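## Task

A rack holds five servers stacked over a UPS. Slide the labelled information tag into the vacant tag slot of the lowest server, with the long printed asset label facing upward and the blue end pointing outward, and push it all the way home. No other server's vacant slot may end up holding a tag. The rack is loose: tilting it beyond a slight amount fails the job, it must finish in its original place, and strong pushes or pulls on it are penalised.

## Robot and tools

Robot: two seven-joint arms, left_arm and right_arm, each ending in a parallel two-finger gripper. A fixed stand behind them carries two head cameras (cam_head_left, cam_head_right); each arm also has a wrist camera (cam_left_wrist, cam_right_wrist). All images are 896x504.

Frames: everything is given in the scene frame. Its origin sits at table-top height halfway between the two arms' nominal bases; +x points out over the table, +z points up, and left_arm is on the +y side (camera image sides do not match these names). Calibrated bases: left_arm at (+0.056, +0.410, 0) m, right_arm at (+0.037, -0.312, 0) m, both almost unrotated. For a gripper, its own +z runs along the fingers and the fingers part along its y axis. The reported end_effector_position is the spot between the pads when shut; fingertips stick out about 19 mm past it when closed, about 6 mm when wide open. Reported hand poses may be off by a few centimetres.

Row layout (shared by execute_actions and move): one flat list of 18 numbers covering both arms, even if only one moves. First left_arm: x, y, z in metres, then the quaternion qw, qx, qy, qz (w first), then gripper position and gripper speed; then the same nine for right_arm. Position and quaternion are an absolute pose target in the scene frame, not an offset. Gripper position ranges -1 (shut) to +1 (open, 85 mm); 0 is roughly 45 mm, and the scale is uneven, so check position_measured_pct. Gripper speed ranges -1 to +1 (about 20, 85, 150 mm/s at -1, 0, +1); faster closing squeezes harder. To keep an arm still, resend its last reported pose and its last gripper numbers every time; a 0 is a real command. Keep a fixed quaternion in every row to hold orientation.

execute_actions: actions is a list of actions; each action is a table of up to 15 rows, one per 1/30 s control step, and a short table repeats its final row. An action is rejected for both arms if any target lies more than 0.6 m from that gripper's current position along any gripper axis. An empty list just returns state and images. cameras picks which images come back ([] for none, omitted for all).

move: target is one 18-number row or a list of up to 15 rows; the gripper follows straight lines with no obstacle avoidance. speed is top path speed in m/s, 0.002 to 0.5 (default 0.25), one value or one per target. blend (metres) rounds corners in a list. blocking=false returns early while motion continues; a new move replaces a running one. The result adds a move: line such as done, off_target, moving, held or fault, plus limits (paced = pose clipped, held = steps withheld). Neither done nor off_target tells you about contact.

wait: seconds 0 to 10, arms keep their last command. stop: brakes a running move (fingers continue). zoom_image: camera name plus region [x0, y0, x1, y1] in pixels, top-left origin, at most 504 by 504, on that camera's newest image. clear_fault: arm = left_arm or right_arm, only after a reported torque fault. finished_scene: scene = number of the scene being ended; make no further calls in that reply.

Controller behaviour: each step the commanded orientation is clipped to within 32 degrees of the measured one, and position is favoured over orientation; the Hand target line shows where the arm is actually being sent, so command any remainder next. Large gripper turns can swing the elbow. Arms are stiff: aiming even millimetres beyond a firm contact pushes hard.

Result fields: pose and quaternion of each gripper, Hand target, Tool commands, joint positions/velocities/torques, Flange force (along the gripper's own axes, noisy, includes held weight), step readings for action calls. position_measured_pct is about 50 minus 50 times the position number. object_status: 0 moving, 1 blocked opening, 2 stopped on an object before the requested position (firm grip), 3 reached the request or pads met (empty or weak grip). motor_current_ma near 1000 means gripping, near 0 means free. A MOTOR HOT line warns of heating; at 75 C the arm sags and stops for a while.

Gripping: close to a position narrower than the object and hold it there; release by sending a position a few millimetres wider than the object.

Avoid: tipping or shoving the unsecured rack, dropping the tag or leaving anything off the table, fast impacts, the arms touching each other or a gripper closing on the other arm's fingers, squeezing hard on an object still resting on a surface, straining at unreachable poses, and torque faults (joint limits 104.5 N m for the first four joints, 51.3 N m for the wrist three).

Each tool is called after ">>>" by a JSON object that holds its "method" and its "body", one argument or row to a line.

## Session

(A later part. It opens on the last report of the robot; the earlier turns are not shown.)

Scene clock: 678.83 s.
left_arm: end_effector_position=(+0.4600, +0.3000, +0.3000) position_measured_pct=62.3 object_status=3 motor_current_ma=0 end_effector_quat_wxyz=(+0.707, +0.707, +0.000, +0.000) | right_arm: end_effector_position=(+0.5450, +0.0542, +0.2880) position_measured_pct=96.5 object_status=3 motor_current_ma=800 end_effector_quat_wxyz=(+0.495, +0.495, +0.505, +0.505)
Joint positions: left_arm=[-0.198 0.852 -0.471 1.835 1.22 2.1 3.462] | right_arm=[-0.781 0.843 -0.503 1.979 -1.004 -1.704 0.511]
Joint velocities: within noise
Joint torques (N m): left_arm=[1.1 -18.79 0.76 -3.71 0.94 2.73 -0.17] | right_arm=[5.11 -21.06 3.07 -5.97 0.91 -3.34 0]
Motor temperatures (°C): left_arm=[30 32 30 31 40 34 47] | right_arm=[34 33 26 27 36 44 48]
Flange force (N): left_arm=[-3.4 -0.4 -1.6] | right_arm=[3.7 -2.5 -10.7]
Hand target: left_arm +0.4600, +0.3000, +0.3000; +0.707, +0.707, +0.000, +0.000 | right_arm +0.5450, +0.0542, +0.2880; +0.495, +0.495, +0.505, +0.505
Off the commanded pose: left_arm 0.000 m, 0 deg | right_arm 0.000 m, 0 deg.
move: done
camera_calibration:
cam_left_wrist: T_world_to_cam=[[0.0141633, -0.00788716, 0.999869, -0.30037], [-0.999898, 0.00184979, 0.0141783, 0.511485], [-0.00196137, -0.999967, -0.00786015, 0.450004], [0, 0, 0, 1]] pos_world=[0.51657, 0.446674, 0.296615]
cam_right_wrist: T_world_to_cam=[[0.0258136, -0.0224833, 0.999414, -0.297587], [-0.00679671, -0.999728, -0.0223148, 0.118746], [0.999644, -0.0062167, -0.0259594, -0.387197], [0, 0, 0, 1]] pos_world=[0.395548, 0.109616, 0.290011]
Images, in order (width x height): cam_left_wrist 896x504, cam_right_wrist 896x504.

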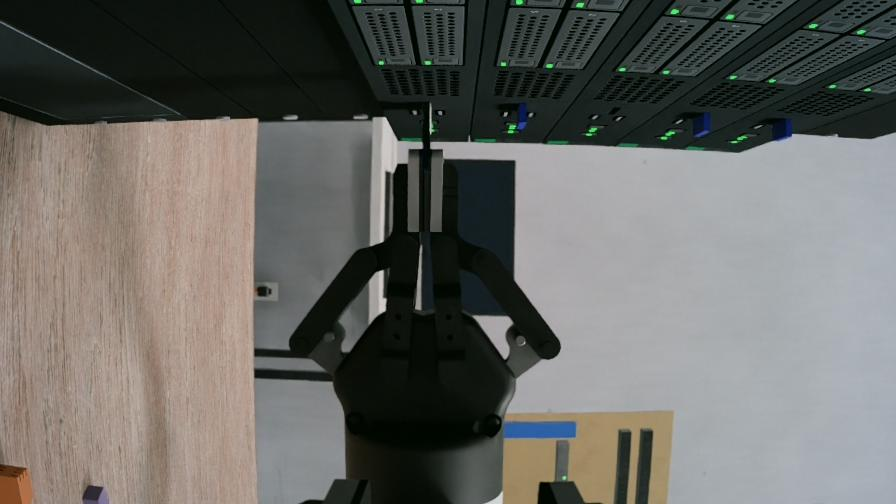

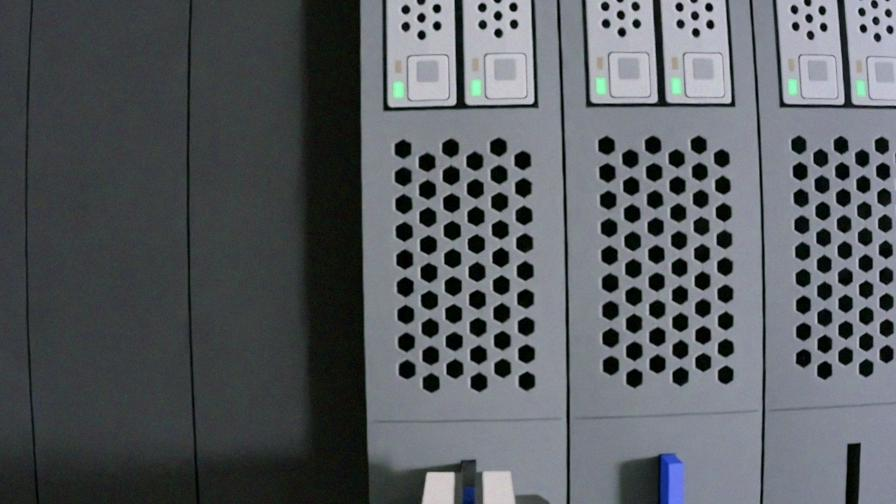

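>>> {"method": "move", "body": {
  "target": [
    [0.46,0.30,0.30,0.7071,0.7071,0,0,-0.25,-1,0.555,0.0546,0.2880,0.49474,0.49474,0.50521,0.50521,-0.94,-1]
  ],
  "speed": 0.015,
  "cameras": []
}}

>>> {"method": "move", "body": {
  "target": [
    [0.46,0.30,0.30,0.7071,0.7071,0,0,-0.25,-1,0.560,0.0546,0.2880,0.49474,0.49474,0.50521,0.50521,-0.94,-1]
  ],
  "speed": 0.01,
  "cameras": ["cam_left_wrist","cam_right_wrist"]
}}

>>> {"method": "zoom_image", "body": {
  "camera": "cam_right_wrist",
  "region": [410, 360, 550, 504]
}}

>>> {"method": "zoom_image", "body": {
  "camera": "cam_left_wrist",
  "region": [370, 60, 550, 240]
}}

Scene clock: 695.97 s.
left_arm: end_effector_position=(+0.4600, +0.3000, +0.3000) position_measured_pct=62.3 object_status=3 motor_current_ma=0 end_effector_quat_wxyz=(+0.707, +0.707, +0.000, +0.000) | right_arm: end_effector_position=(+0.5550, +0.0546, +0.2880) position_measured_pct=96.5 object_status=3 motor_current_ma=800 end_effector_quat_wxyz=(+0.495, +0.495, +0.505, +0.505)
Joint positions: left_arm=[-0.198 0.852 -0.471 1.835 1.22 2.1 3.462] | right_arm=[-0.767 0.846 -0.494 1.961 -0.986 -1.682 0.521]
Joint velocities: within noise
Joint torques (N m): left_arm=[1.12 -18.82 0.74 -3.68 0.88 2.69 -0.17] | right_arm=[2.75 -21.52 1.59 -6.09 1.75 -3.03 0.07]
Motor temperatures (°C): left_arm=[30 32 30 31 40 34 47] | right_arm=[34 33 26 27 36 44 48]
Flange force (N): left_arm=[-3.2 -0.4 -1.7] | right_arm=[1.1 -2.9 -8.0]
Hand target: left_arm +0.4600, +0.3000, +0.3000; +0.707, +0.707, +0.000, +0.000 | right_arm +0.5550, +0.0546, +0.2880; +0.495, +0.495, +0.505, +0.505
Off the commanded pose: left_arm 0.000 m, 0 deg | right_arm 0.000 m, 0 deg.
move: done
No camera images: "cameras" was empty.

Scene clock: 696.70 s.
left_arm: end_effector_position=(+0.4600, +0.3000, +0.3000) position_measured_pct=62.3 object_status=3 motor_current_ma=0 end_effector_quat_wxyz=(+0.707, +0.707, +0.000, +0.000) | right_arm: end_effector_position=(+0.5600, +0.0546, +0.2880) position_measured_pct=96.5 object_status=3 motor_current_ma=800 end_effector_quat_wxyz=(+0.495, +0.495, +0.505, +0.505)
Joint positions: left_arm=[-0.198 0.852 -0.471 1.835 1.22 2.1 3.462] | right_arm=[-0.76 0.848 -0.49 1.953 -0.978 -1.672 0.526]
Joint velocities: within noise
Joint torques (N m): left_arm=[1.1 -18.78 0.77 -3.72 0.92 2.72 -0.17] | right_arm=[2.65 -21.58 1.5 -6.16 1.76 -3.01 0.05]
Motor temperatures (°C): left_arm=[30 32 30 31 40 34 47] | right_arm=[34 33 26 27 36 44 48]
Flange force (N): left_arm=[-3.4 -0.4 -1.6] | right_arm=[1.1 -2.8 -7.7]
Hand target: left_arm +0.4600, +0.3000, +0.3000; +0.707, +0.707, +0.000, +0.000 | right_arm +0.5600, +0.0546, +0.2880; +0.495, +0.495, +0.505, +0.505
Off the commanded pose: left_arm 0.000 m, 0 deg | right_arm 0.000 m, 0 deg.
move: done
camera_calibration:
cam_left_wrist: T_world_to_cam=[[0.0141633, -0.00788716, 0.999869, -0.30037], [-0.999898, 0.00184979, 0.0141783, 0.511485], [-0.00196137, -0.999967, -0.00786015, 0.450004], [0, 0, 0, 1]] pos_world=[0.51657, 0.446674, 0.296615]
cam_right_wrist: T_world_to_cam=[[0.0258138, -0.0225832, 0.999412, -0.297954], [-0.00679916, -0.999726, -0.0224147, 0.119278], [0.999644, -0.00621655, -0.0259603, -0.402189], [0, 0, 0, 1]] pos_world=[0.410548, 0.110016, 0.290011]
Images, in order (width x height): cam_left_wrist 896x504, cam_right_wrist 896x504.

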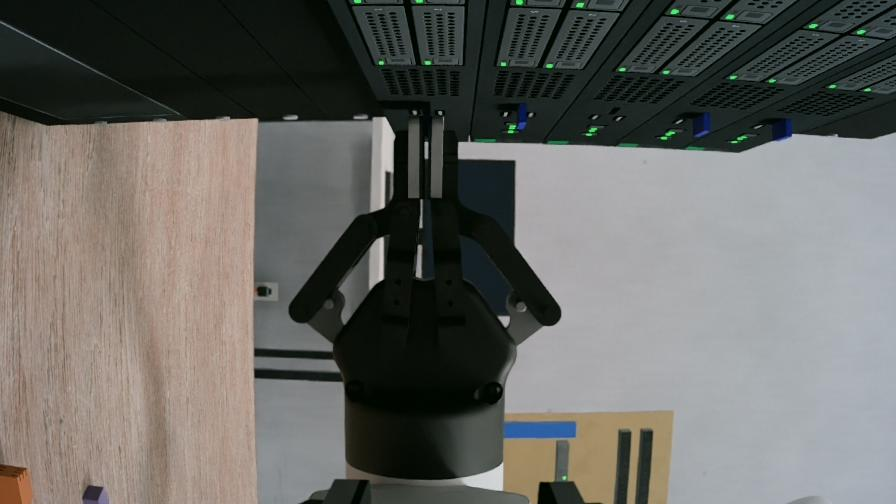

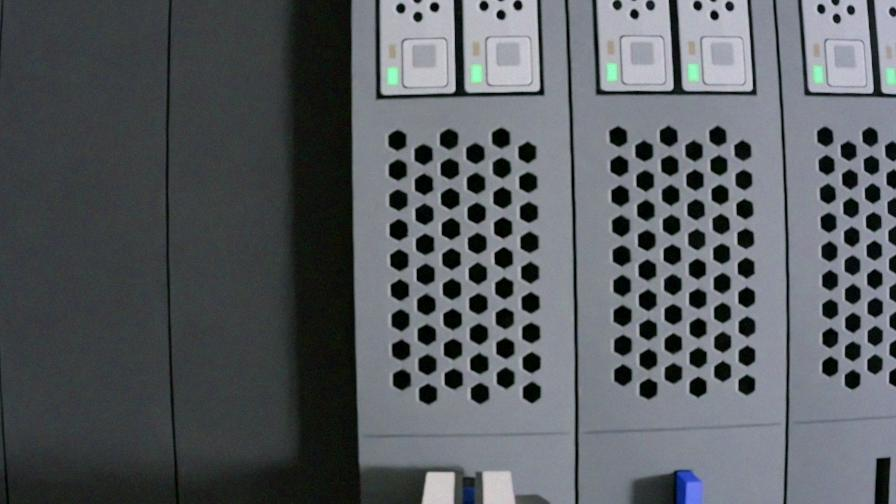

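Scaled by 3.500 from the camera's 896x504 image, which has a finer 1280x720 frame.

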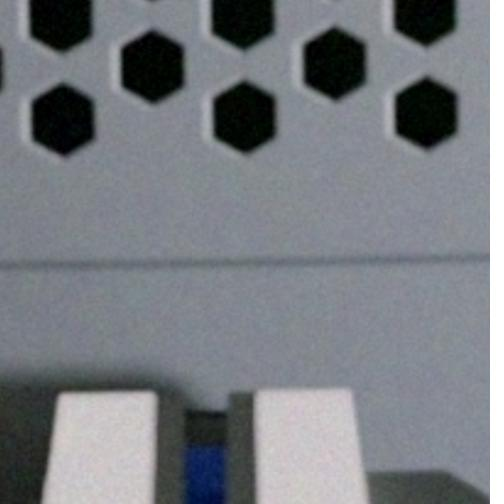

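Scaled by 2.800 from the camera's 896x504 image, which has a finer 1280x720 frame.

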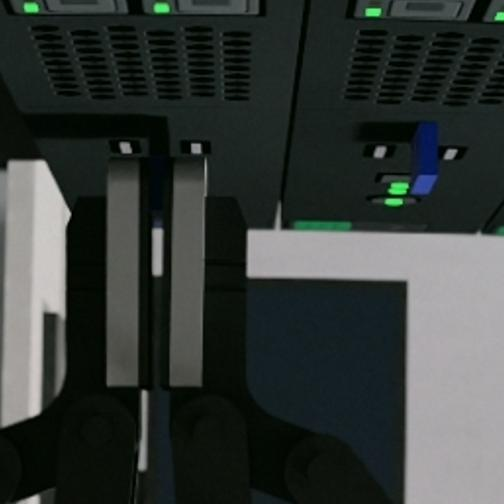

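>>> {"method": "move", "body": {
  "target": [
    [0.46,0.30,0.30,0.7071,0.7071,0,0,-0.25,-1,0.5635,0.0547,0.2880,0.49474,0.49474,0.50521,0.50521,-0.94,-1]
  ],
  "speed": 0.01,
  "cameras": []
}}

>>> {"method": "move", "body": {
  "target": [
    [0.46,0.30,0.30,0.7071,0.7071,0,0,-0.25,-1,0.565,0.0547,0.2880,0.49474,0.49474,0.50521,0.50521,-0.94,-1]
  ],
  "speed": 0.005,
  "cameras": ["cam_left_wrist","cam_right_wrist"]
}}

>>> {"method": "zoom_image", "body": {
  "camera": "cam_left_wrist",
  "region": [370, 60, 550, 240]
}}

Scene clock: 710.30 s.
left_arm: end_effector_position=(+0.4600, +0.3000, +0.3000) position_measured_pct=62.3 object_status=3 motor_current_ma=0 end_effector_quat_wxyz=(+0.707, +0.707, +0.000, +0.000) | right_arm: end_effector_position=(+0.5635, +0.0547, +0.2880) position_measured_pct=96.5 object_status=3 motor_current_ma=800 end_effector_quat_wxyz=(+0.495, +0.495, +0.505, +0.505)
Joint positions: left_arm=[-0.198 0.852 -0.471 1.835 1.22 2.1 3.462] | right_arm=[-0.756 0.849 -0.487 1.947 -0.972 -1.664 0.529]
Joint velocities: within noise
Joint torques (N m): left_arm=[1.1 -18.8 0.78 -3.71 0.89 2.71 -0.18] | right_arm=[2.03 -21.65 1.09 -6.27 1.94 -2.87 0.03]
Motor temperatures (°C): left_arm=[30 32 30 31 40 34 47] | right_arm=[34 33 26 27 36 44 48]
Flange force (N): left_arm=[-3.3 -0.4 -1.6] | right_arm=[0.2 -2.8 -7.1]
Hand target: left_arm +0.4600, +0.3000, +0.3000; +0.707, +0.707, +0.000, +0.000 | right_arm +0.5635, +0.0547, +0.2880; +0.495, +0.495, +0.505, +0.505
Off the commanded pose: left_arm 0.000 m, 0 deg | right_arm 0.000 m, 0 deg.
move: done
No camera images: "cameras" was empty.

Scene clock: 711.00 s.
left_arm: end_effector_position=(+0.4600, +0.3000, +0.3000) position_measured_pct=62.3 object_status=3 motor_current_ma=0 end_effector_quat_wxyz=(+0.707, +0.707, +0.000, +0.000) | right_arm: end_effector_position=(+0.5650, +0.0547, +0.2880) position_measured_pct=96.5 object_status=3 motor_current_ma=800 end_effector_quat_wxyz=(+0.495, +0.495, +0.505, +0.505)
Joint positions: left_arm=[-0.198 0.852 -0.471 1.835 1.22 2.1 3.462] | right_arm=[-0.753 0.849 -0.486 1.944 -0.969 -1.661 0.53]
Joint velocities: within noise
Joint torques (N m): left_arm=[1.12 -18.81 0.76 -3.71 0.9 2.72 -0.16] | right_arm=[1.87 -21.79 1.07 -6.14 1.94 -2.87 0.06]
Motor temperatures (°C): left_arm=[30 32 30 31 40 34 47] | right_arm=[34 33 26 27 36 44 48]
Flange force (N): left_arm=[-3.4 -0.4 -1.6] | right_arm=[0.5 -3.0 -6.6]
Hand target: left_arm +0.4600, +0.3000, +0.3000; +0.707, +0.707, +0.000, +0.000 | right_arm +0.5650, +0.0547, +0.2880; +0.495, +0.495, +0.505, +0.505
Off the commanded pose: left_arm 0.000 m, 0 deg | right_arm 0.000 m, 0 deg.
move: done
camera_calibration:
cam_left_wrist: T_world_to_cam=[[0.0141633, -0.00788716, 0.999869, -0.30037], [-0.999898, 0.00184979, 0.0141783, 0.511485], [-0.00196137, -0.999967, -0.00786015, 0.450004], [0, 0, 0, 1]] pos_world=[0.51657, 0.446674, 0.296615]
cam_right_wrist: T_world_to_cam=[[0.0258136, -0.0224833, 0.999414, -0.298092], [-0.00679671, -0.999728, -0.0223148, 0.119382], [0.999644, -0.0062167, -0.0259594, -0.407187], [0, 0, 0, 1]] pos_world=[0.415548, 0.110116, 0.290011]
Images, in order (width x height): cam_left_wrist 896x504, cam_right_wrist 896x504.

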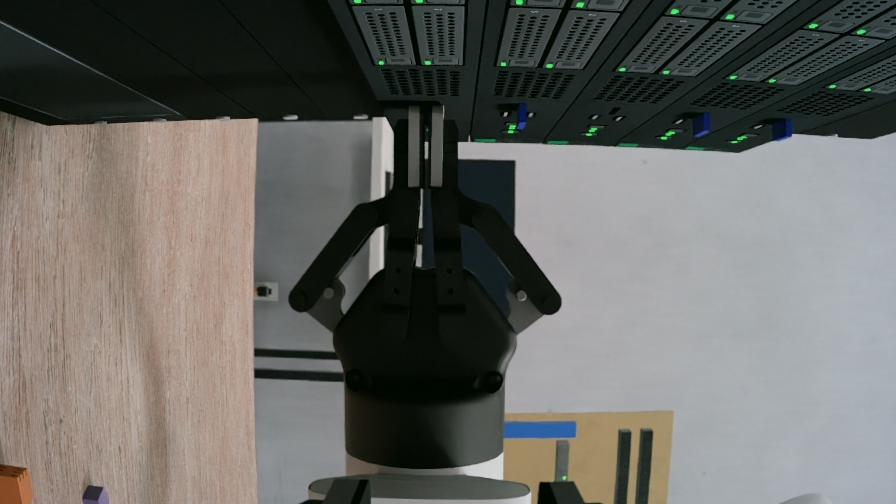

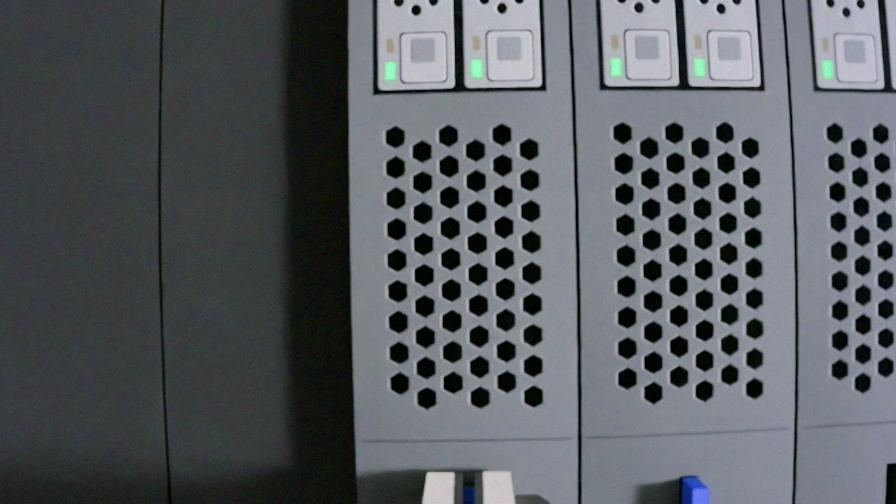

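Scaled by 2.800 from the camera's 896x504 image, which has a finer 1280x720 frame.

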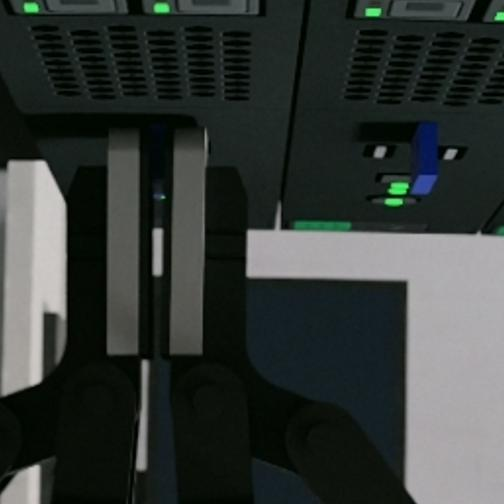

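>>> {"method": "move", "body": {
  "target": [
    [0.46,0.30,0.30,0.7071,0.7071,0,0,-0.25,-1,0.566,0.0547,0.2880,0.49474,0.49474,0.50521,0.50521,-0.94,-1]
  ],
  "speed": 0.005,
  "cameras": []
}}

>>> {"method": "move", "body": {
  "target": [
    [0.46,0.30,0.30,0.7071,0.7071,0,0,-0.25,-1,0.5668,0.0547,0.2880,0.49474,0.49474,0.50521,0.50521,-0.94,-1]
  ],
  "speed": 0.005,
  "cameras": ["cam_left_wrist","cam_right_wrist"]
}}

>>> {"method": "zoom_image", "body": {
  "camera": "cam_left_wrist",
  "region": [390, 80, 550, 170]
}}

Scene clock: 720.90 s.
left_arm: end_effector_position=(+0.4600, +0.3000, +0.3000) position_measured_pct=62.3 object_status=3 motor_current_ma=0 end_effector_quat_wxyz=(+0.707, +0.707, +0.000, +0.000) | right_arm: end_effector_position=(+0.5660, +0.0547, +0.2880) position_measured_pct=96.5 object_status=3 motor_current_ma=800 end_effector_quat_wxyz=(+0.495, +0.495, +0.505, +0.505)
Joint positions: left_arm=[-0.198 0.852 -0.471 1.835 1.22 2.1 3.462] | right_arm=[-0.752 0.85 -0.485 1.942 -0.967 -1.659 0.531]
Joint velocities: within noise
Joint torques (N m): left_arm=[1.08 -18.8 0.77 -3.73 0.9 2.7 -0.18] | right_arm=[1.81 -21.87 0.86 -6.06 1.91 -2.94 0.03]
Motor temperatures (°C): left_arm=[30 32 30 31 40 34 47] | right_arm=[34 33 26 27 36 44 48]
Flange force (N): left_arm=[-3.4 -0.4 -1.5] | right_arm=[0.8 -3.1 -5.8]
Hand target: left_arm +0.4600, +0.3000, +0.3000; +0.707, +0.707, +0.000, +0.000 | right_arm +0.5660, +0.0547, +0.2880; +0.495, +0.495, +0.505, +0.505
Off the commanded pose: left_arm 0.000 m, 0 deg | right_arm 0.000 m, 0 deg.
move: done
No camera images: "cameras" was empty.

Scene clock: 721.60 s.
left_arm: end_effector_position=(+0.4600, +0.3000, +0.3000) position_measured_pct=62.3 object_status=3 motor_current_ma=0 end_effector_quat_wxyz=(+0.707, +0.707, +0.000, +0.000) | right_arm: end_effector_position=(+0.5668, +0.0547, +0.2880) position_measured_pct=96.5 object_status=3 motor_current_ma=800 end_effector_quat_wxyz=(+0.495, +0.495, +0.505, +0.505)
Joint positions: left_arm=[-0.198 0.852 -0.471 1.835 1.22 2.1 3.462] | right_arm=[-0.751 0.85 -0.484 1.941 -0.966 -1.657 0.532]
Joint velocities: within noise
Joint torques (N m): left_arm=[1.14 -18.81 0.77 -3.72 0.91 2.7 -0.19] | right_arm=[5.15 -20.36 2.99 -9.81 3.72 -0.93 0.01]
Motor temperatures (°C): left_arm=[30 32 30 31 40 34 47] | right_arm=[34 33 26 27 36 44 48]
Flange force (N): left_arm=[-3.3 -0.4 -1.7] | right_arm=[-5.8 -0.9 -26.7]
Hand target: left_arm +0.4600, +0.3000, +0.3000; +0.707, +0.707, +0.000, +0.000 | right_arm +0.5668, +0.0547, +0.2880; +0.495, +0.495, +0.505, +0.505
Off the commanded pose: left_arm 0.000 m, 0 deg | right_arm 0.000 m, 0 deg.
move: done
camera_calibration:
cam_left_wrist: T_world_to_cam=[[0.0141633, -0.00788716, 0.999869, -0.30037], [-0.999898, 0.00184979, 0.0141783, 0.511485], [-0.00196137, -0.999967, -0.00786015, 0.450004], [0, 0, 0, 1]] pos_world=[0.51657, 0.446674, 0.296615]
cam_right_wrist: T_world_to_cam=[[0.0258158, -0.0224807, 0.999414, -0.298137], [-0.00669671, -0.999729, -0.0223148, 0.119352], [0.999644, -0.00611671, -0.0259593, -0.408897], [0, 0, 0, 1]] pos_world=[0.417248, 0.110116, 0.290011]
Images, in order (width x height): cam_left_wrist 896x504, cam_right_wrist 896x504.

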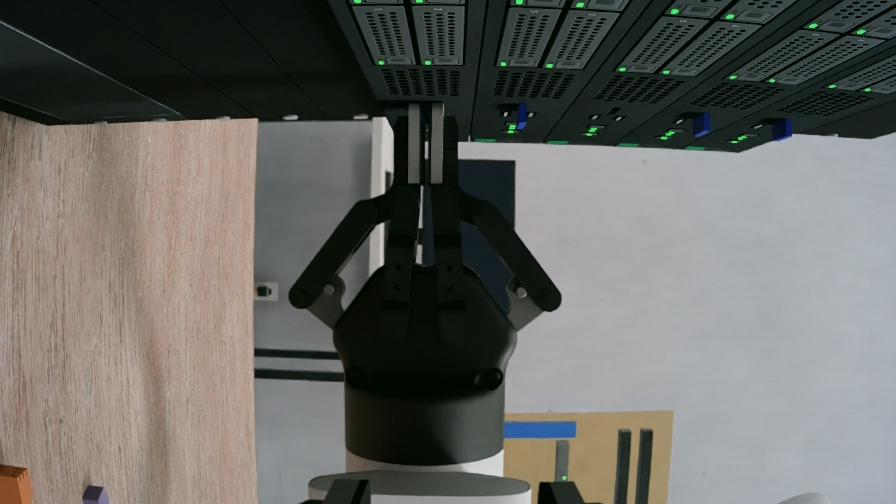

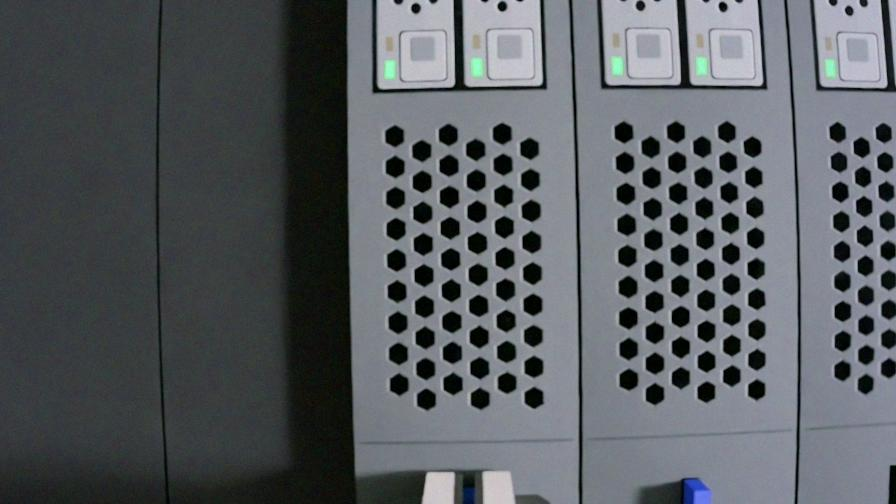

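Scaled by 3.150 from the camera's 896x504 image, which has a finer 1280x720 frame.

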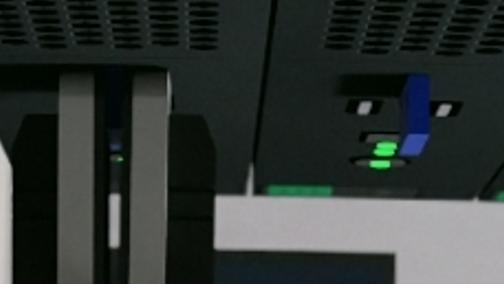

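>>> {"method": "move", "body": {
  "target": [
    [0.46,0.30,0.30,0.7071,0.7071,0,0,-0.25,-1,0.5664,0.0547,0.2880,0.49474,0.49474,0.50521,0.50521,-0.94,-1]
  ],
  "speed": 0.005,
  "cameras": []
}}

>>> {"method": "move", "body": {
  "target": [
    [0.46,0.30,0.30,0.7071,0.7071,0,0,-0.25,-1,0.5664,0.0547,0.2880,0.49474,0.49474,0.50521,0.50521,-0.8,-1]
  ],
  "speed": 0.005,
  "cameras": []
}}

>>> {"method": "move", "body": {
  "target": [
    [0.46,0.30,0.30,0.7071,0.7071,0,0,-0.25,-1,0.52,0.0543,0.2880,0.49474,0.49474,0.50521,0.50521,-0.8,-1]
  ],
  "speed": 0.05
}}

>>> {"method": "zoom_image", "body": {
  "camera": "cam_left_wrist",
  "region": [370, 60, 550, 240]
}}

>>> {"method": "zoom_image", "body": {
  "camera": "cam_right_wrist",
  "region": [410, 360, 690, 504]
}}

Scene clock: 734.77 s.
left_arm: end_effector_position=(+0.4600, +0.3000, +0.3000) position_measured_pct=62.3 object_status=3 motor_current_ma=0 end_effector_quat_wxyz=(+0.707, +0.707, +0.000, +0.000) | right_arm: end_effector_position=(+0.5664, +0.0547, +0.2880) position_measured_pct=96.5 object_status=3 motor_current_ma=800 end_effector_quat_wxyz=(+0.495, +0.495, +0.505, +0.505)
Joint positions: left_arm=[-0.198 0.852 -0.471 1.835 1.22 2.1 3.462] | right_arm=[-0.751 0.85 -0.485 1.941 -0.967 -1.658 0.532]
Joint velocities: within noise
Joint torques (N m): left_arm=[1.11 -18.84 0.78 -3.74 0.91 2.71 -0.18] | right_arm=[3.04 -21.26 1.78 -7.5 2.56 -2.2 0.03]
Motor temperatures (°C): left_arm=[30 32 30 31 40 34 47] | right_arm=[34 33 26 27 36 44 48]
Flange force (N): left_arm=[-3.4 -0.4 -1.6] | right_arm=[-1.9 -2.1 -13.8]
Hand target: left_arm +0.4600, +0.3000, +0.3000; +0.707, +0.707, +0.000, +0.000 | right_arm +0.5664, +0.0547, +0.2880; +0.495, +0.495, +0.505, +0.505
Off the commanded pose: left_arm 0.000 m, 0 deg | right_arm 0.000 m, 0 deg.
move: done
No camera images: "cameras" was empty.

Scene clock: 735.33 s.
left_arm: end_effector_position=(+0.4600, +0.3000, +0.3000) position_measured_pct=62.3 object_status=3 motor_current_ma=0 end_effector_quat_wxyz=(+0.707, +0.707, +0.000, +0.000) | right_arm: end_effector_position=(+0.5664, +0.0547, +0.2880) position_measured_pct=90.0 object_status=0 motor_current_ma=20 end_effector_quat_wxyz=(+0.495, +0.495, +0.505, +0.505)
Joint positions: left_arm=[-0.198 0.852 -0.471 1.835 1.22 2.1 3.462] | right_arm=[-0.751 0.85 -0.485 1.942 -0.967 -1.658 0.532]
Joint velocities: within noise
Joint torques (N m): left_arm=[1.1 -18.79 0.78 -3.73 0.91 2.71 -0.17] | right_arm=[3.46 -23.84 2.29 -7.98 2.56 -3.75 0.06]
Motor temperatures (°C): left_arm=[30 32 30 31 40 34 47] | right_arm=[34 33 26 27 36 44 48]
Flange force (N): left_arm=[-3.4 -0.4 -1.6] | right_arm=[0.0 -6.1 -11.4]
Hand target: left_arm +0.4600, +0.3000, +0.3000; +0.707, +0.707, +0.000, +0.000 | right_arm +0.5664, +0.0547, +0.2880; +0.495, +0.495, +0.505, +0.505
Off the commanded pose: left_arm 0.000 m, 0 deg | right_arm 0.000 m, 0 deg.
move: done
No camera images: "cameras" was empty.

Scene clock: 736.53 s.
left_arm: end_effector_position=(+0.4600, +0.3000, +0.3000) position_measured_pct=62.3 object_status=3 motor_current_ma=0 end_effector_quat_wxyz=(+0.707, +0.707, +0.000, +0.000) | right_arm: end_effector_position=(+0.5200, +0.0543, +0.2880) position_measured_pct=90.0 object_status=3 motor_current_ma=0 end_effector_quat_wxyz=(+0.495, +0.495, +0.505, +0.505)
Joint positions: left_arm=[-0.198 0.852 -0.471 1.835 1.22 2.1 3.462] | right_arm=[-0.819 0.839 -0.525 2.017 -1.053 -1.756 0.486]
Joint velocities: within noise
Joint torques (N m): left_arm=[1.11 -18.81 0.78 -3.76 0.89 2.72 -0.17] | right_arm=[-0.48 -19.72 -0.58 -4.21 1.58 -2.41 0.01]
Motor temperatures (°C): left_arm=[30 32 30 31 40 34 47] | right_arm=[34 33 26 27 36 44 48]
Flange force (N): left_arm=[-3.5 -0.4 -1.5] | right_arm=[-0.7 -1.0 -0.9]
Hand target: left_arm +0.4600, +0.3000, +0.3000; +0.707, +0.707, +0.000, +0.000 | right_arm +0.5200, +0.0543, +0.2880; +0.495, +0.495, +0.505, +0.505
Off the commanded pose: left_arm 0.000 m, 0 deg | right_arm 0.000 m, 0 deg.
move: done
camera_calibration:
cam_left_wrist: T_world_to_cam=[[0.0141633, -0.00788716, 0.999869, -0.30037], [-0.999898, 0.00184979, 0.0141783, 0.511485], [-0.00196137, -0.999967, -0.00786015, 0.450004], [0, 0, 0, 1]] pos_world=[0.51657, 0.446674, 0.296615]
cam_right_wrist: T_world_to_cam=[[0.0258161, -0.0225807, 0.999412, -0.296929], [-0.00669916, -0.999726, -0.0224147, 0.118669], [0.999644, -0.00611655, -0.0259603, -0.362216], [0, 0, 0, 1]] pos_world=[0.370548, 0.109716, 0.290011]

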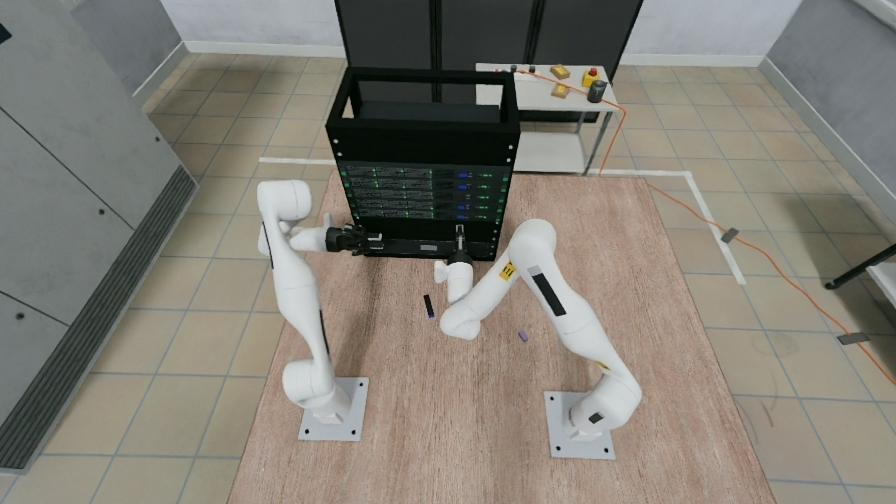

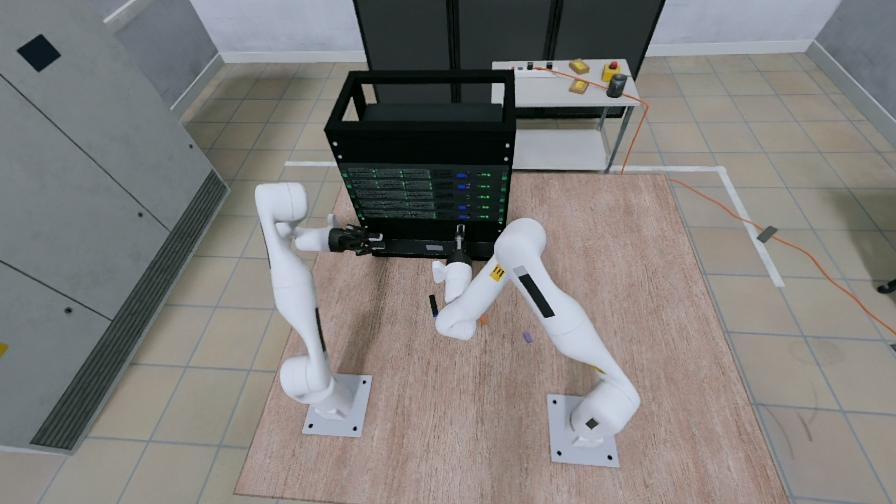

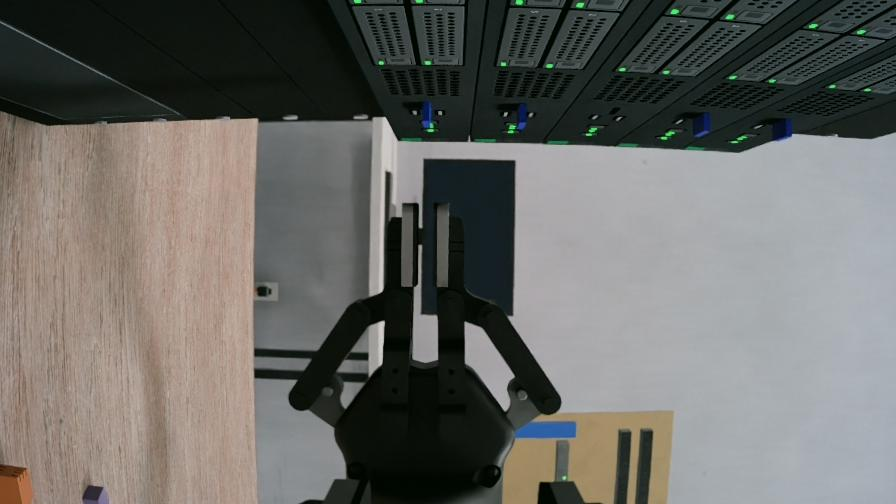

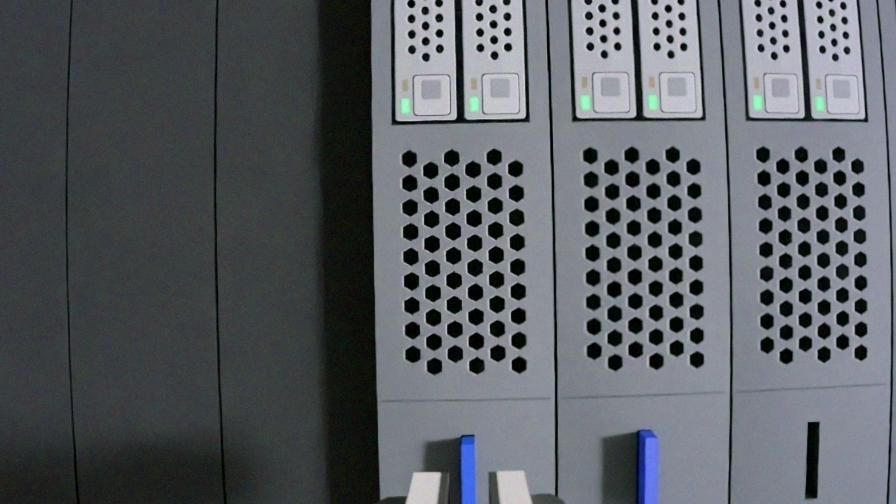

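Scaled by 2.800 from the camera's 896x504 image, which has a finer 1280x720 frame.

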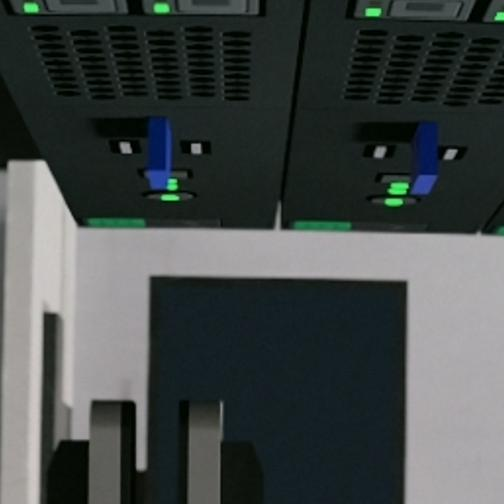

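Scaled by 1.800 from the camera's 896x504 image, which has a finer 1280x720 frame.

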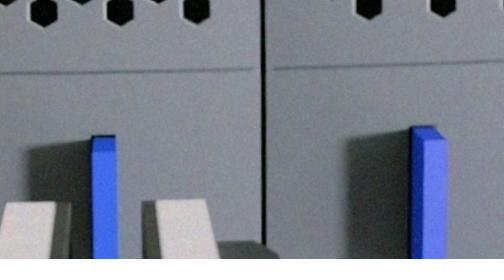

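>>> {"method": "move", "body": {
  "target": [
    [0.46,0.30,0.30,0.7071,0.7071,0,0,-0.25,-1,0.52,0.0543,0.2880,0.49474,0.49474,0.50521,0.50521,-1,-1],
    [0.46,0.30,0.30,0.7071,0.7071,0,0,-0.25,-1,0.553,0.0543,0.2880,0.49474,0.49474,0.50521,0.50521,-1,-1]
  ],
  "speed": 0.03,
  "cameras": []
}}

>>> {"method": "move", "body": {
  "target": [
    [0.46,0.30,0.30,0.7071,0.7071,0,0,-0.25,-1,0.5555,0.0543,0.2880,0.49474,0.49474,0.50521,0.50521,-1,-1]
  ],
  "speed": 0.005,
  "cameras": ["cam_left_wrist"]
}}

Scene clock: 751.23 s.
left_arm: end_effector_position=(+0.4600, +0.3000, +0.3000) position_measured_pct=62.3 object_status=3 motor_current_ma=0 end_effector_quat_wxyz=(+0.707, +0.707, +0.000, +0.000) | right_arm: end_effector_position=(+0.5530, +0.0543, +0.2880) position_measured_pct=98.7 object_status=3 motor_current_ma=950 end_effector_quat_wxyz=(+0.495, +0.495, +0.505, +0.505)
Joint positions: left_arm=[-0.198 0.852 -0.471 1.835 1.22 2.1 3.462] | right_arm=[-0.77 0.845 -0.496 1.966 -0.99 -1.687 0.518]
Joint velocities: within noise
Joint torques (N m): left_arm=[1.09 -18.79 0.78 -3.72 0.9 2.72 -0.18] | right_arm=[-0.38 -20.31 -0.55 -4.76 1.67 -2.33 0]
Motor temperatures (°C): left_arm=[30 32 30 31 40 34 47] | right_arm=[34 33 26 27 36 44 48]
Flange force (N): left_arm=[-3.4 -0.4 -1.5] | right_arm=[-0.7 -0.9 -1.2]
Hand target: left_arm +0.4600, +0.3000, +0.3000; +0.707, +0.707, +0.000, +0.000 | right_arm +0.5530, +0.0543, +0.2880; +0.495, +0.495, +0.505, +0.505
Off the commanded pose: left_arm 0.000 m, 0 deg | right_arm 0.000 m, 0 deg.
move: done
No camera images: "cameras" was empty.

Scene clock: 751.97 s.
left_arm: end_effector_position=(+0.4600, +0.3000, +0.3000) position_measured_pct=62.3 object_status=3 motor_current_ma=0 end_effector_quat_wxyz=(+0.707, +0.707, +0.000, +0.000) | right_arm: end_effector_position=(+0.5555, +0.0543, +0.2880) position_measured_pct=98.7 object_status=3 motor_current_ma=950 end_effector_quat_wxyz=(+0.495, +0.495, +0.505, +0.505)
Joint positions: left_arm=[-0.198 0.852 -0.471 1.835 1.22 2.1 3.462] | right_arm=[-0.766 0.846 -0.493 1.961 -0.985 -1.681 0.521]
Joint velocities: within noise
Joint torques (N m): left_arm=[1.1 -18.8 0.73 -3.71 0.92 2.72 -0.14] | right_arm=[-0.46 -20.41 -0.6 -4.7 1.68 -2.4 0]
Motor temperatures (°C): left_arm=[30 32 30 31 40 34 47] | right_arm=[34 33 26 27 36 44 48]
Flange force (N): left_arm=[-3.4 -0.5 -1.6] | right_arm=[-0.4 -1.0 -0.7]
Hand target: left_arm +0.4600, +0.3000, +0.3000; +0.707, +0.707, +0.000, +0.000 | right_arm +0.5555, +0.0543, +0.2880; +0.495, +0.495, +0.505, +0.505
Off the commanded pose: left_arm 0.000 m, 0 deg | right_arm 0.000 m, 0 deg.
move: done
camera_calibration:
cam_left_wrist: T_world_to_cam=[[0.0141633, -0.00788716, 0.999869, -0.30037], [-0.999898, 0.00184979, 0.0141783, 0.511485], [-0.00196137, -0.999967, -0.00786015, 0.450004], [0, 0, 0, 1]] pos_world=[0.51657, 0.446674, 0.296615]
Images, in order (width x height): cam_left_wrist 896x504.

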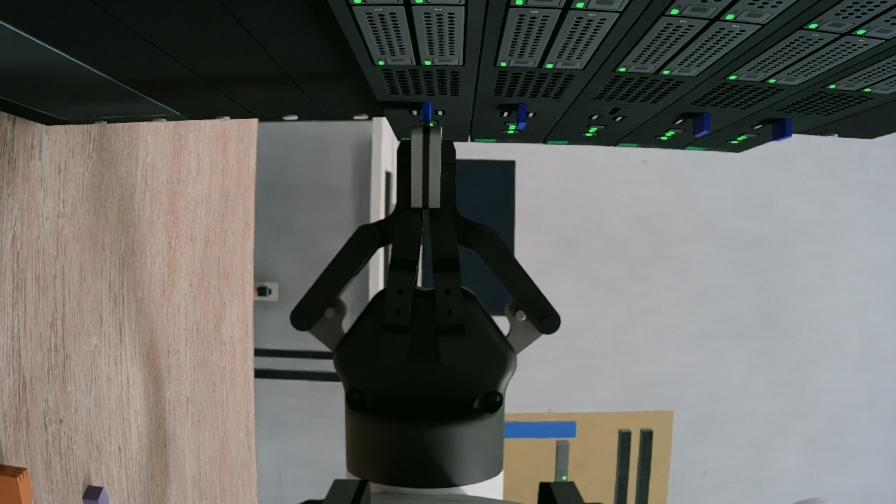

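Step further until force.

>>> {"method": "move", "body": {
  "target": [
    [0.46,0.30,0.30,0.7071,0.7071,0,0,-0.25,-1,0.5565,0.0543,0.2880,0.49474,0.49474,0.50521,0.50521,-1,-1]
  ],
  "speed": 0.005,
  "cameras": []
}}

>>> {"method": "move", "body": {
  "target": [
    [0.46,0.30,0.30,0.7071,0.7071,0,0,-0.25,-1,0.5573,0.0543,0.2880,0.49474,0.49474,0.50521,0.50521,-1,-1]
  ],
  "speed": 0.005,
  "cameras": ["cam_left_wrist"]
}}

Scene clock: 761.33 s.
left_arm: end_effector_position=(+0.4600, +0.3000, +0.3000) position_measured_pct=62.3 object_status=3 motor_current_ma=0 end_effector_quat_wxyz=(+0.707, +0.707, +0.000, +0.000) | right_arm: end_effector_position=(+0.5565, +0.0543, +0.2880) position_measured_pct=98.7 object_status=3 motor_current_ma=950 end_effector_quat_wxyz=(+0.495, +0.495, +0.505, +0.505)
Joint positions: left_arm=[-0.198 0.852 -0.471 1.835 1.22 2.1 3.462] | right_arm=[-0.765 0.846 -0.493 1.96 -0.984 -1.679 0.522]
Joint velocities: within noise
Joint torques (N m): left_arm=[1.11 -18.8 0.76 -3.72 0.91 2.73 -0.18] | right_arm=[-0.39 -20.41 -0.57 -4.85 1.7 -2.38 0.01]
Motor temperatures (°C): left_arm=[30 32 30 31 40 34 47] | right_arm=[34 33 26 27 36 44 48]
Flange force (N): left_arm=[-3.3 -0.4 -1.6] | right_arm=[-0.7 -1.0 -1.1]
Hand target: left_arm +0.4600, +0.3000, +0.3000; +0.707, +0.707, +0.000, +0.000 | right_arm +0.5565, +0.0543, +0.2880; +0.495, +0.495, +0.505, +0.505
Off the commanded pose: left_arm 0.000 m, 0 deg | right_arm 0.000 m, 0 deg.
move: done
No camera images: "cameras" was empty.

Scene clock: 762.03 s.
left_arm: end_effector_position=(+0.4600, +0.3000, +0.3000) position_measured_pct=62.3 object_status=3 motor_current_ma=0 end_effector_quat_wxyz=(+0.707, +0.707, +0.000, +0.000) | right_arm: end_effector_position=(+0.5573, +0.0543, +0.2880) position_measured_pct=98.7 object_status=3 motor_current_ma=950 end_effector_quat_wxyz=(+0.495, +0.495, +0.505, +0.505)
Joint positions: left_arm=[-0.198 0.852 -0.471 1.835 1.22 2.1 3.462] | right_arm=[-0.764 0.847 -0.492 1.958 -0.982 -1.678 0.522]
Joint velocities: within noise
Joint torques (N m): left_arm=[1.11 -18.81 0.77 -3.71 0.9 2.71 -0.18] | right_arm=[-0.38 -20.42 -0.51 -4.87 1.72 -2.32 0.03]
Motor temperatures (°C): left_arm=[30 32 30 31 40 34 47] | right_arm=[34 33 26 27 36 44 48]
Flange force (N): left_arm=[-3.3 -0.4 -1.6] | right_arm=[-0.8 -1.0 -1.3]
Hand target: left_arm +0.4600, +0.3000, +0.3000; +0.707, +0.707, +0.000, +0.000 | right_arm +0.5573, +0.0543, +0.2880; +0.495, +0.495, +0.505, +0.505
Off the commanded pose: left_arm 0.000 m, 0 deg | right_arm 0.000 m, 0 deg.
move: done
camera_calibration:
cam_left_wrist: T_world_to_cam=[[0.0141633, -0.00788716, 0.999869, -0.30037], [-0.999898, 0.00184979, 0.0141783, 0.511485], [-0.00196137, -0.999967, -0.00786015, 0.450004], [0, 0, 0, 1]] pos_world=[0.51657, 0.446674, 0.296615]
Images, in order (width x height): cam_left_wrist 896x504.

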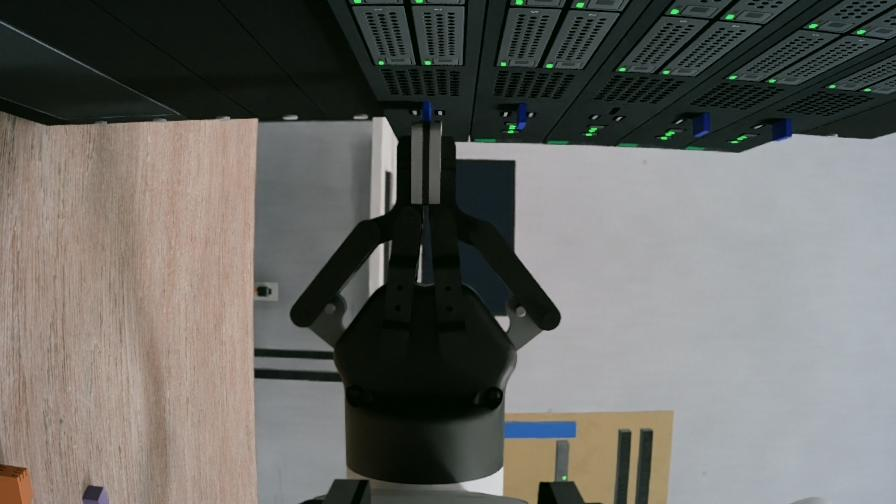

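>>> {"method": "move", "body": {
  "target": [
    [0.46,0.30,0.30,0.7071,0.7071,0,0,-0.25,-1,0.5582,0.0543,0.2880,0.49474,0.49474,0.50521,0.50521,-1,-1]
  ],
  "speed": 0.005,
  "cameras": []
}}

>>> {"method": "move", "body": {
  "target": [
    [0.46,0.30,0.30,0.7071,0.7071,0,0,-0.25,-1,0.559,0.0543,0.2880,0.49474,0.49474,0.50521,0.50521,-1,-1]
  ],
  "speed": 0.005,
  "cameras": []
}}

Scene clock: 771.53 s.
left_arm: end_effector_position=(+0.4600, +0.3000, +0.3000) position_measured_pct=62.3 object_status=3 motor_current_ma=0 end_effector_quat_wxyz=(+0.707, +0.707, +0.000, +0.000) | right_arm: end_effector_position=(+0.5582, +0.0543, +0.2880) position_measured_pct=98.7 object_status=3 motor_current_ma=950 end_effector_quat_wxyz=(+0.495, +0.495, +0.505, +0.505)
Joint positions: left_arm=[-0.198 0.852 -0.471 1.835 1.22 2.1 3.462] | right_arm=[-0.762 0.847 -0.491 1.957 -0.981 -1.676 0.523]
Joint velocities: within noise
Joint torques (N m): left_arm=[1.15 -18.79 0.73 -3.72 0.93 2.71 -0.18] | right_arm=[0.73 -20.24 0.22 -5.29 1.65 -2.25 -0.01]
Motor temperatures (°C): left_arm=[30 32 29 31 40 34 47] | right_arm=[34 33 26 27 36 44 47]
Flange force (N): left_arm=[-3.4 -0.4 -1.7] | right_arm=[-0.5 -0.6 -4.3]
Hand target: left_arm +0.4600, +0.3000, +0.3000; +0.707, +0.707, +0.000, +0.000 | right_arm +0.5582, +0.0543, +0.2880; +0.495, +0.495, +0.505, +0.505
Off the commanded pose: left_arm 0.000 m, 0 deg | right_arm 0.000 m, 0 deg.
move: done
No camera images: "cameras" was empty.

Scene clock: 772.23 s.
left_arm: end_effector_position=(+0.4600, +0.3000, +0.3000) position_measured_pct=62.3 object_status=3 motor_current_ma=0 end_effector_quat_wxyz=(+0.707, +0.707, +0.000, +0.000) | right_arm: end_effector_position=(+0.5590, +0.0543, +0.2880) position_measured_pct=98.7 object_status=3 motor_current_ma=950 end_effector_quat_wxyz=(+0.495, +0.495, +0.505, +0.505)
Joint positions: left_arm=[-0.198 0.852 -0.471 1.835 1.22 2.1 3.462] | right_arm=[-0.761 0.847 -0.491 1.956 -0.979 -1.674 0.524]
Joint velocities: within noise
Joint torques (N m): left_arm=[1.11 -18.81 0.82 -3.72 0.92 2.73 -0.15] | right_arm=[4.83 -19.83 2.73 -7.23 1.82 -1.93 0.03]
Motor temperatures (°C): left_arm=[30 32 29 31 40 34 47] | right_arm=[34 33 26 27 36 44 47]
Flange force (N): left_arm=[-3.5 -0.4 -1.6] | right_arm=[-0.7 -0.2 -16.6]
Hand target: left_arm +0.4600, +0.3000, +0.3000; +0.707, +0.707, +0.000, +0.000 | right_arm +0.5590, +0.0543, +0.2880; +0.495, +0.495, +0.505, +0.505
Off the commanded pose: left_arm 0.000 m, 0 deg | right_arm 0.000 m, 0 deg.
move: done
No camera images: "cameras" was empty.

>>> {"method": "move", "body": {
  "target": [
    [0.46,0.30,0.30,0.7071,0.7071,0,0,-0.25,-1,0.48,0.0543,0.2880,0.49474,0.49474,0.50521,0.50521,-1,-1],
    [0.46,0.30,0.30,0.7071,0.7071,0,0,-0.25,-1,0.44,0.03,0.30,0.49474,0.49474,0.50521,0.50521,-1,-1]
  ],
  "speed": 0.1,
  "cameras": ["cam_left_wrist","cam_right_wrist"]
}}

>>> {"method": "zoom_image", "body": {
  "camera": "cam_right_wrist",
  "region": [350, 250, 700, 504]
}}

>>> {"method": "zoom_image", "body": {
  "camera": "cam_left_wrist",
  "region": [370, 60, 550, 240]
}}

Scene clock: 783.03 s.
left_arm: end_effector_position=(+0.4600, +0.3000, +0.3000) position_measured_pct=62.3 object_status=3 motor_current_ma=0 end_effector_quat_wxyz=(+0.707, +0.707, +0.000, +0.000) | right_arm: end_effector_position=(+0.4400, +0.0300, +0.3000) position_measured_pct=98.7 object_status=3 motor_current_ma=950 end_effector_quat_wxyz=(+0.495, +0.495, +0.505, +0.505)
Joint positions: left_arm=[-0.198 0.852 -0.471 1.835 1.22 2.1 3.462] | right_arm=[-0.929 0.788 -0.615 2.182 -1.249 -1.91 0.371]
Joint velocities: within noise
Joint torques (N m): left_arm=[1.1 -18.81 0.76 -3.71 0.92 2.71 -0.15] | right_arm=[-0.44 -17.5 -0.51 -3.06 1.25 -2.57 0.05]
Motor temperatures (°C): left_arm=[30 32 29 31 40 34 47] | right_arm=[34 33 26 27 36 44 47]
Flange force (N): left_arm=[-3.4 -0.4 -1.6] | right_arm=[-1.4 -1.0 -1.2]
Hand target: left_arm +0.4600, +0.3000, +0.3000; +0.707, +0.707, +0.000, +0.000 | right_arm +0.4400, +0.0300, +0.3000; +0.495, +0.495, +0.505, +0.505
Off the commanded pose: left_arm 0.000 m, 0 deg | right_arm 0.000 m, 0 deg.
move: done
camera_calibration:
cam_left_wrist: T_world_to_cam=[[0.0141633, -0.00788716, 0.999869, -0.30037], [-0.999898, 0.00184979, 0.0141783, 0.511485], [-0.00196137, -0.999967, -0.00786015, 0.450004], [0, 0, 0, 1]] pos_world=[0.51657, 0.446674, 0.296615]
cam_right_wrist: T_world_to_cam=[[0.0258136, -0.0224833, 0.999414, -0.307413], [-0.00679671, -0.999728, -0.0223148, 0.094107], [0.999644, -0.0062167, -0.0259594, -0.282074], [0, 0, 0, 1]] pos_world=[0.290548, 0.0854161, 0.302011]
Images, in order (width x height): cam_left_wrist 896x504, cam_right_wrist 896x504.

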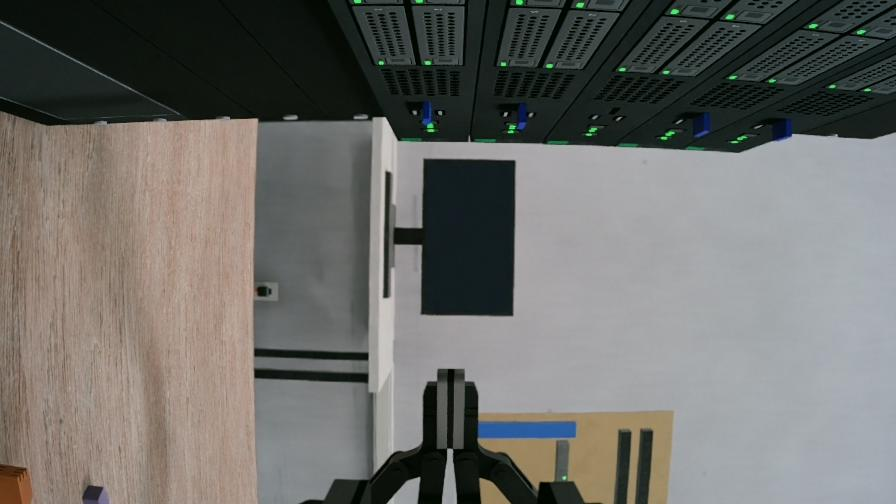

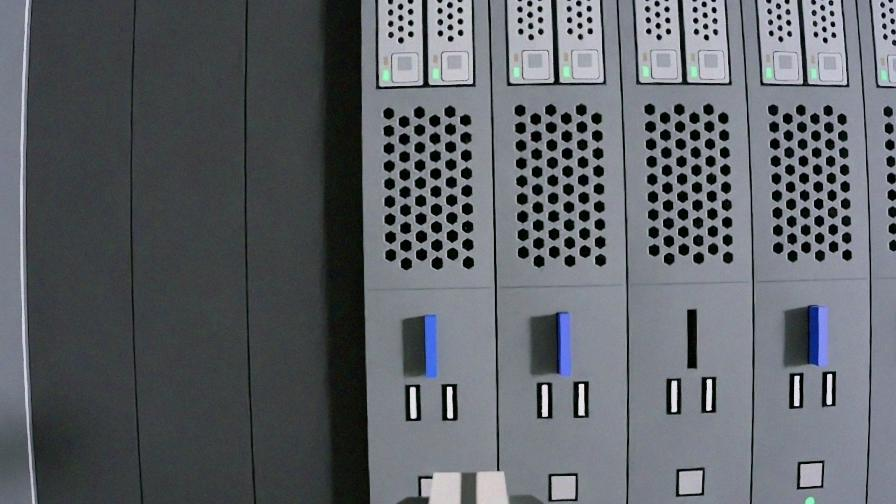

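Scaled by 1.440 from the camera's 896x504 image, which has a finer 1280x720 frame.

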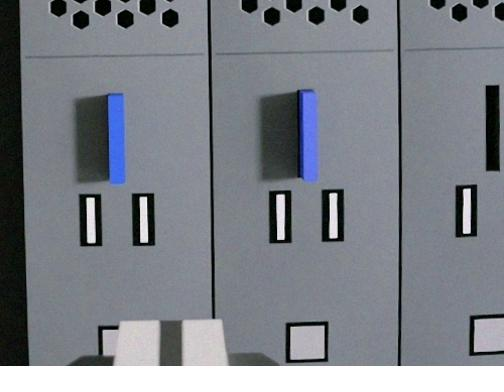

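Scaled by 2.800 from the camera's 896x504 image, which has a finer 1280x720 frame.

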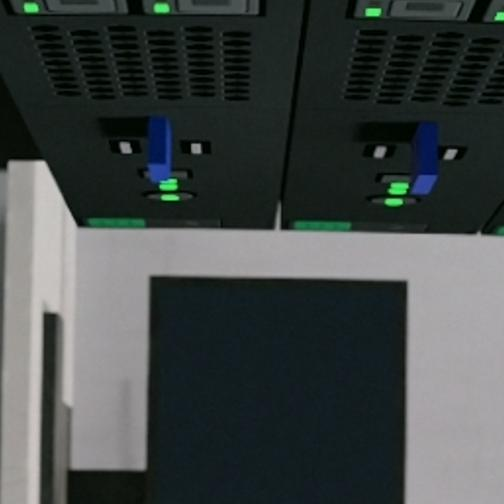

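>>> {"method": "finished_scene", "body": {
  "scene": 1
}}

The scene is finished: the task was done.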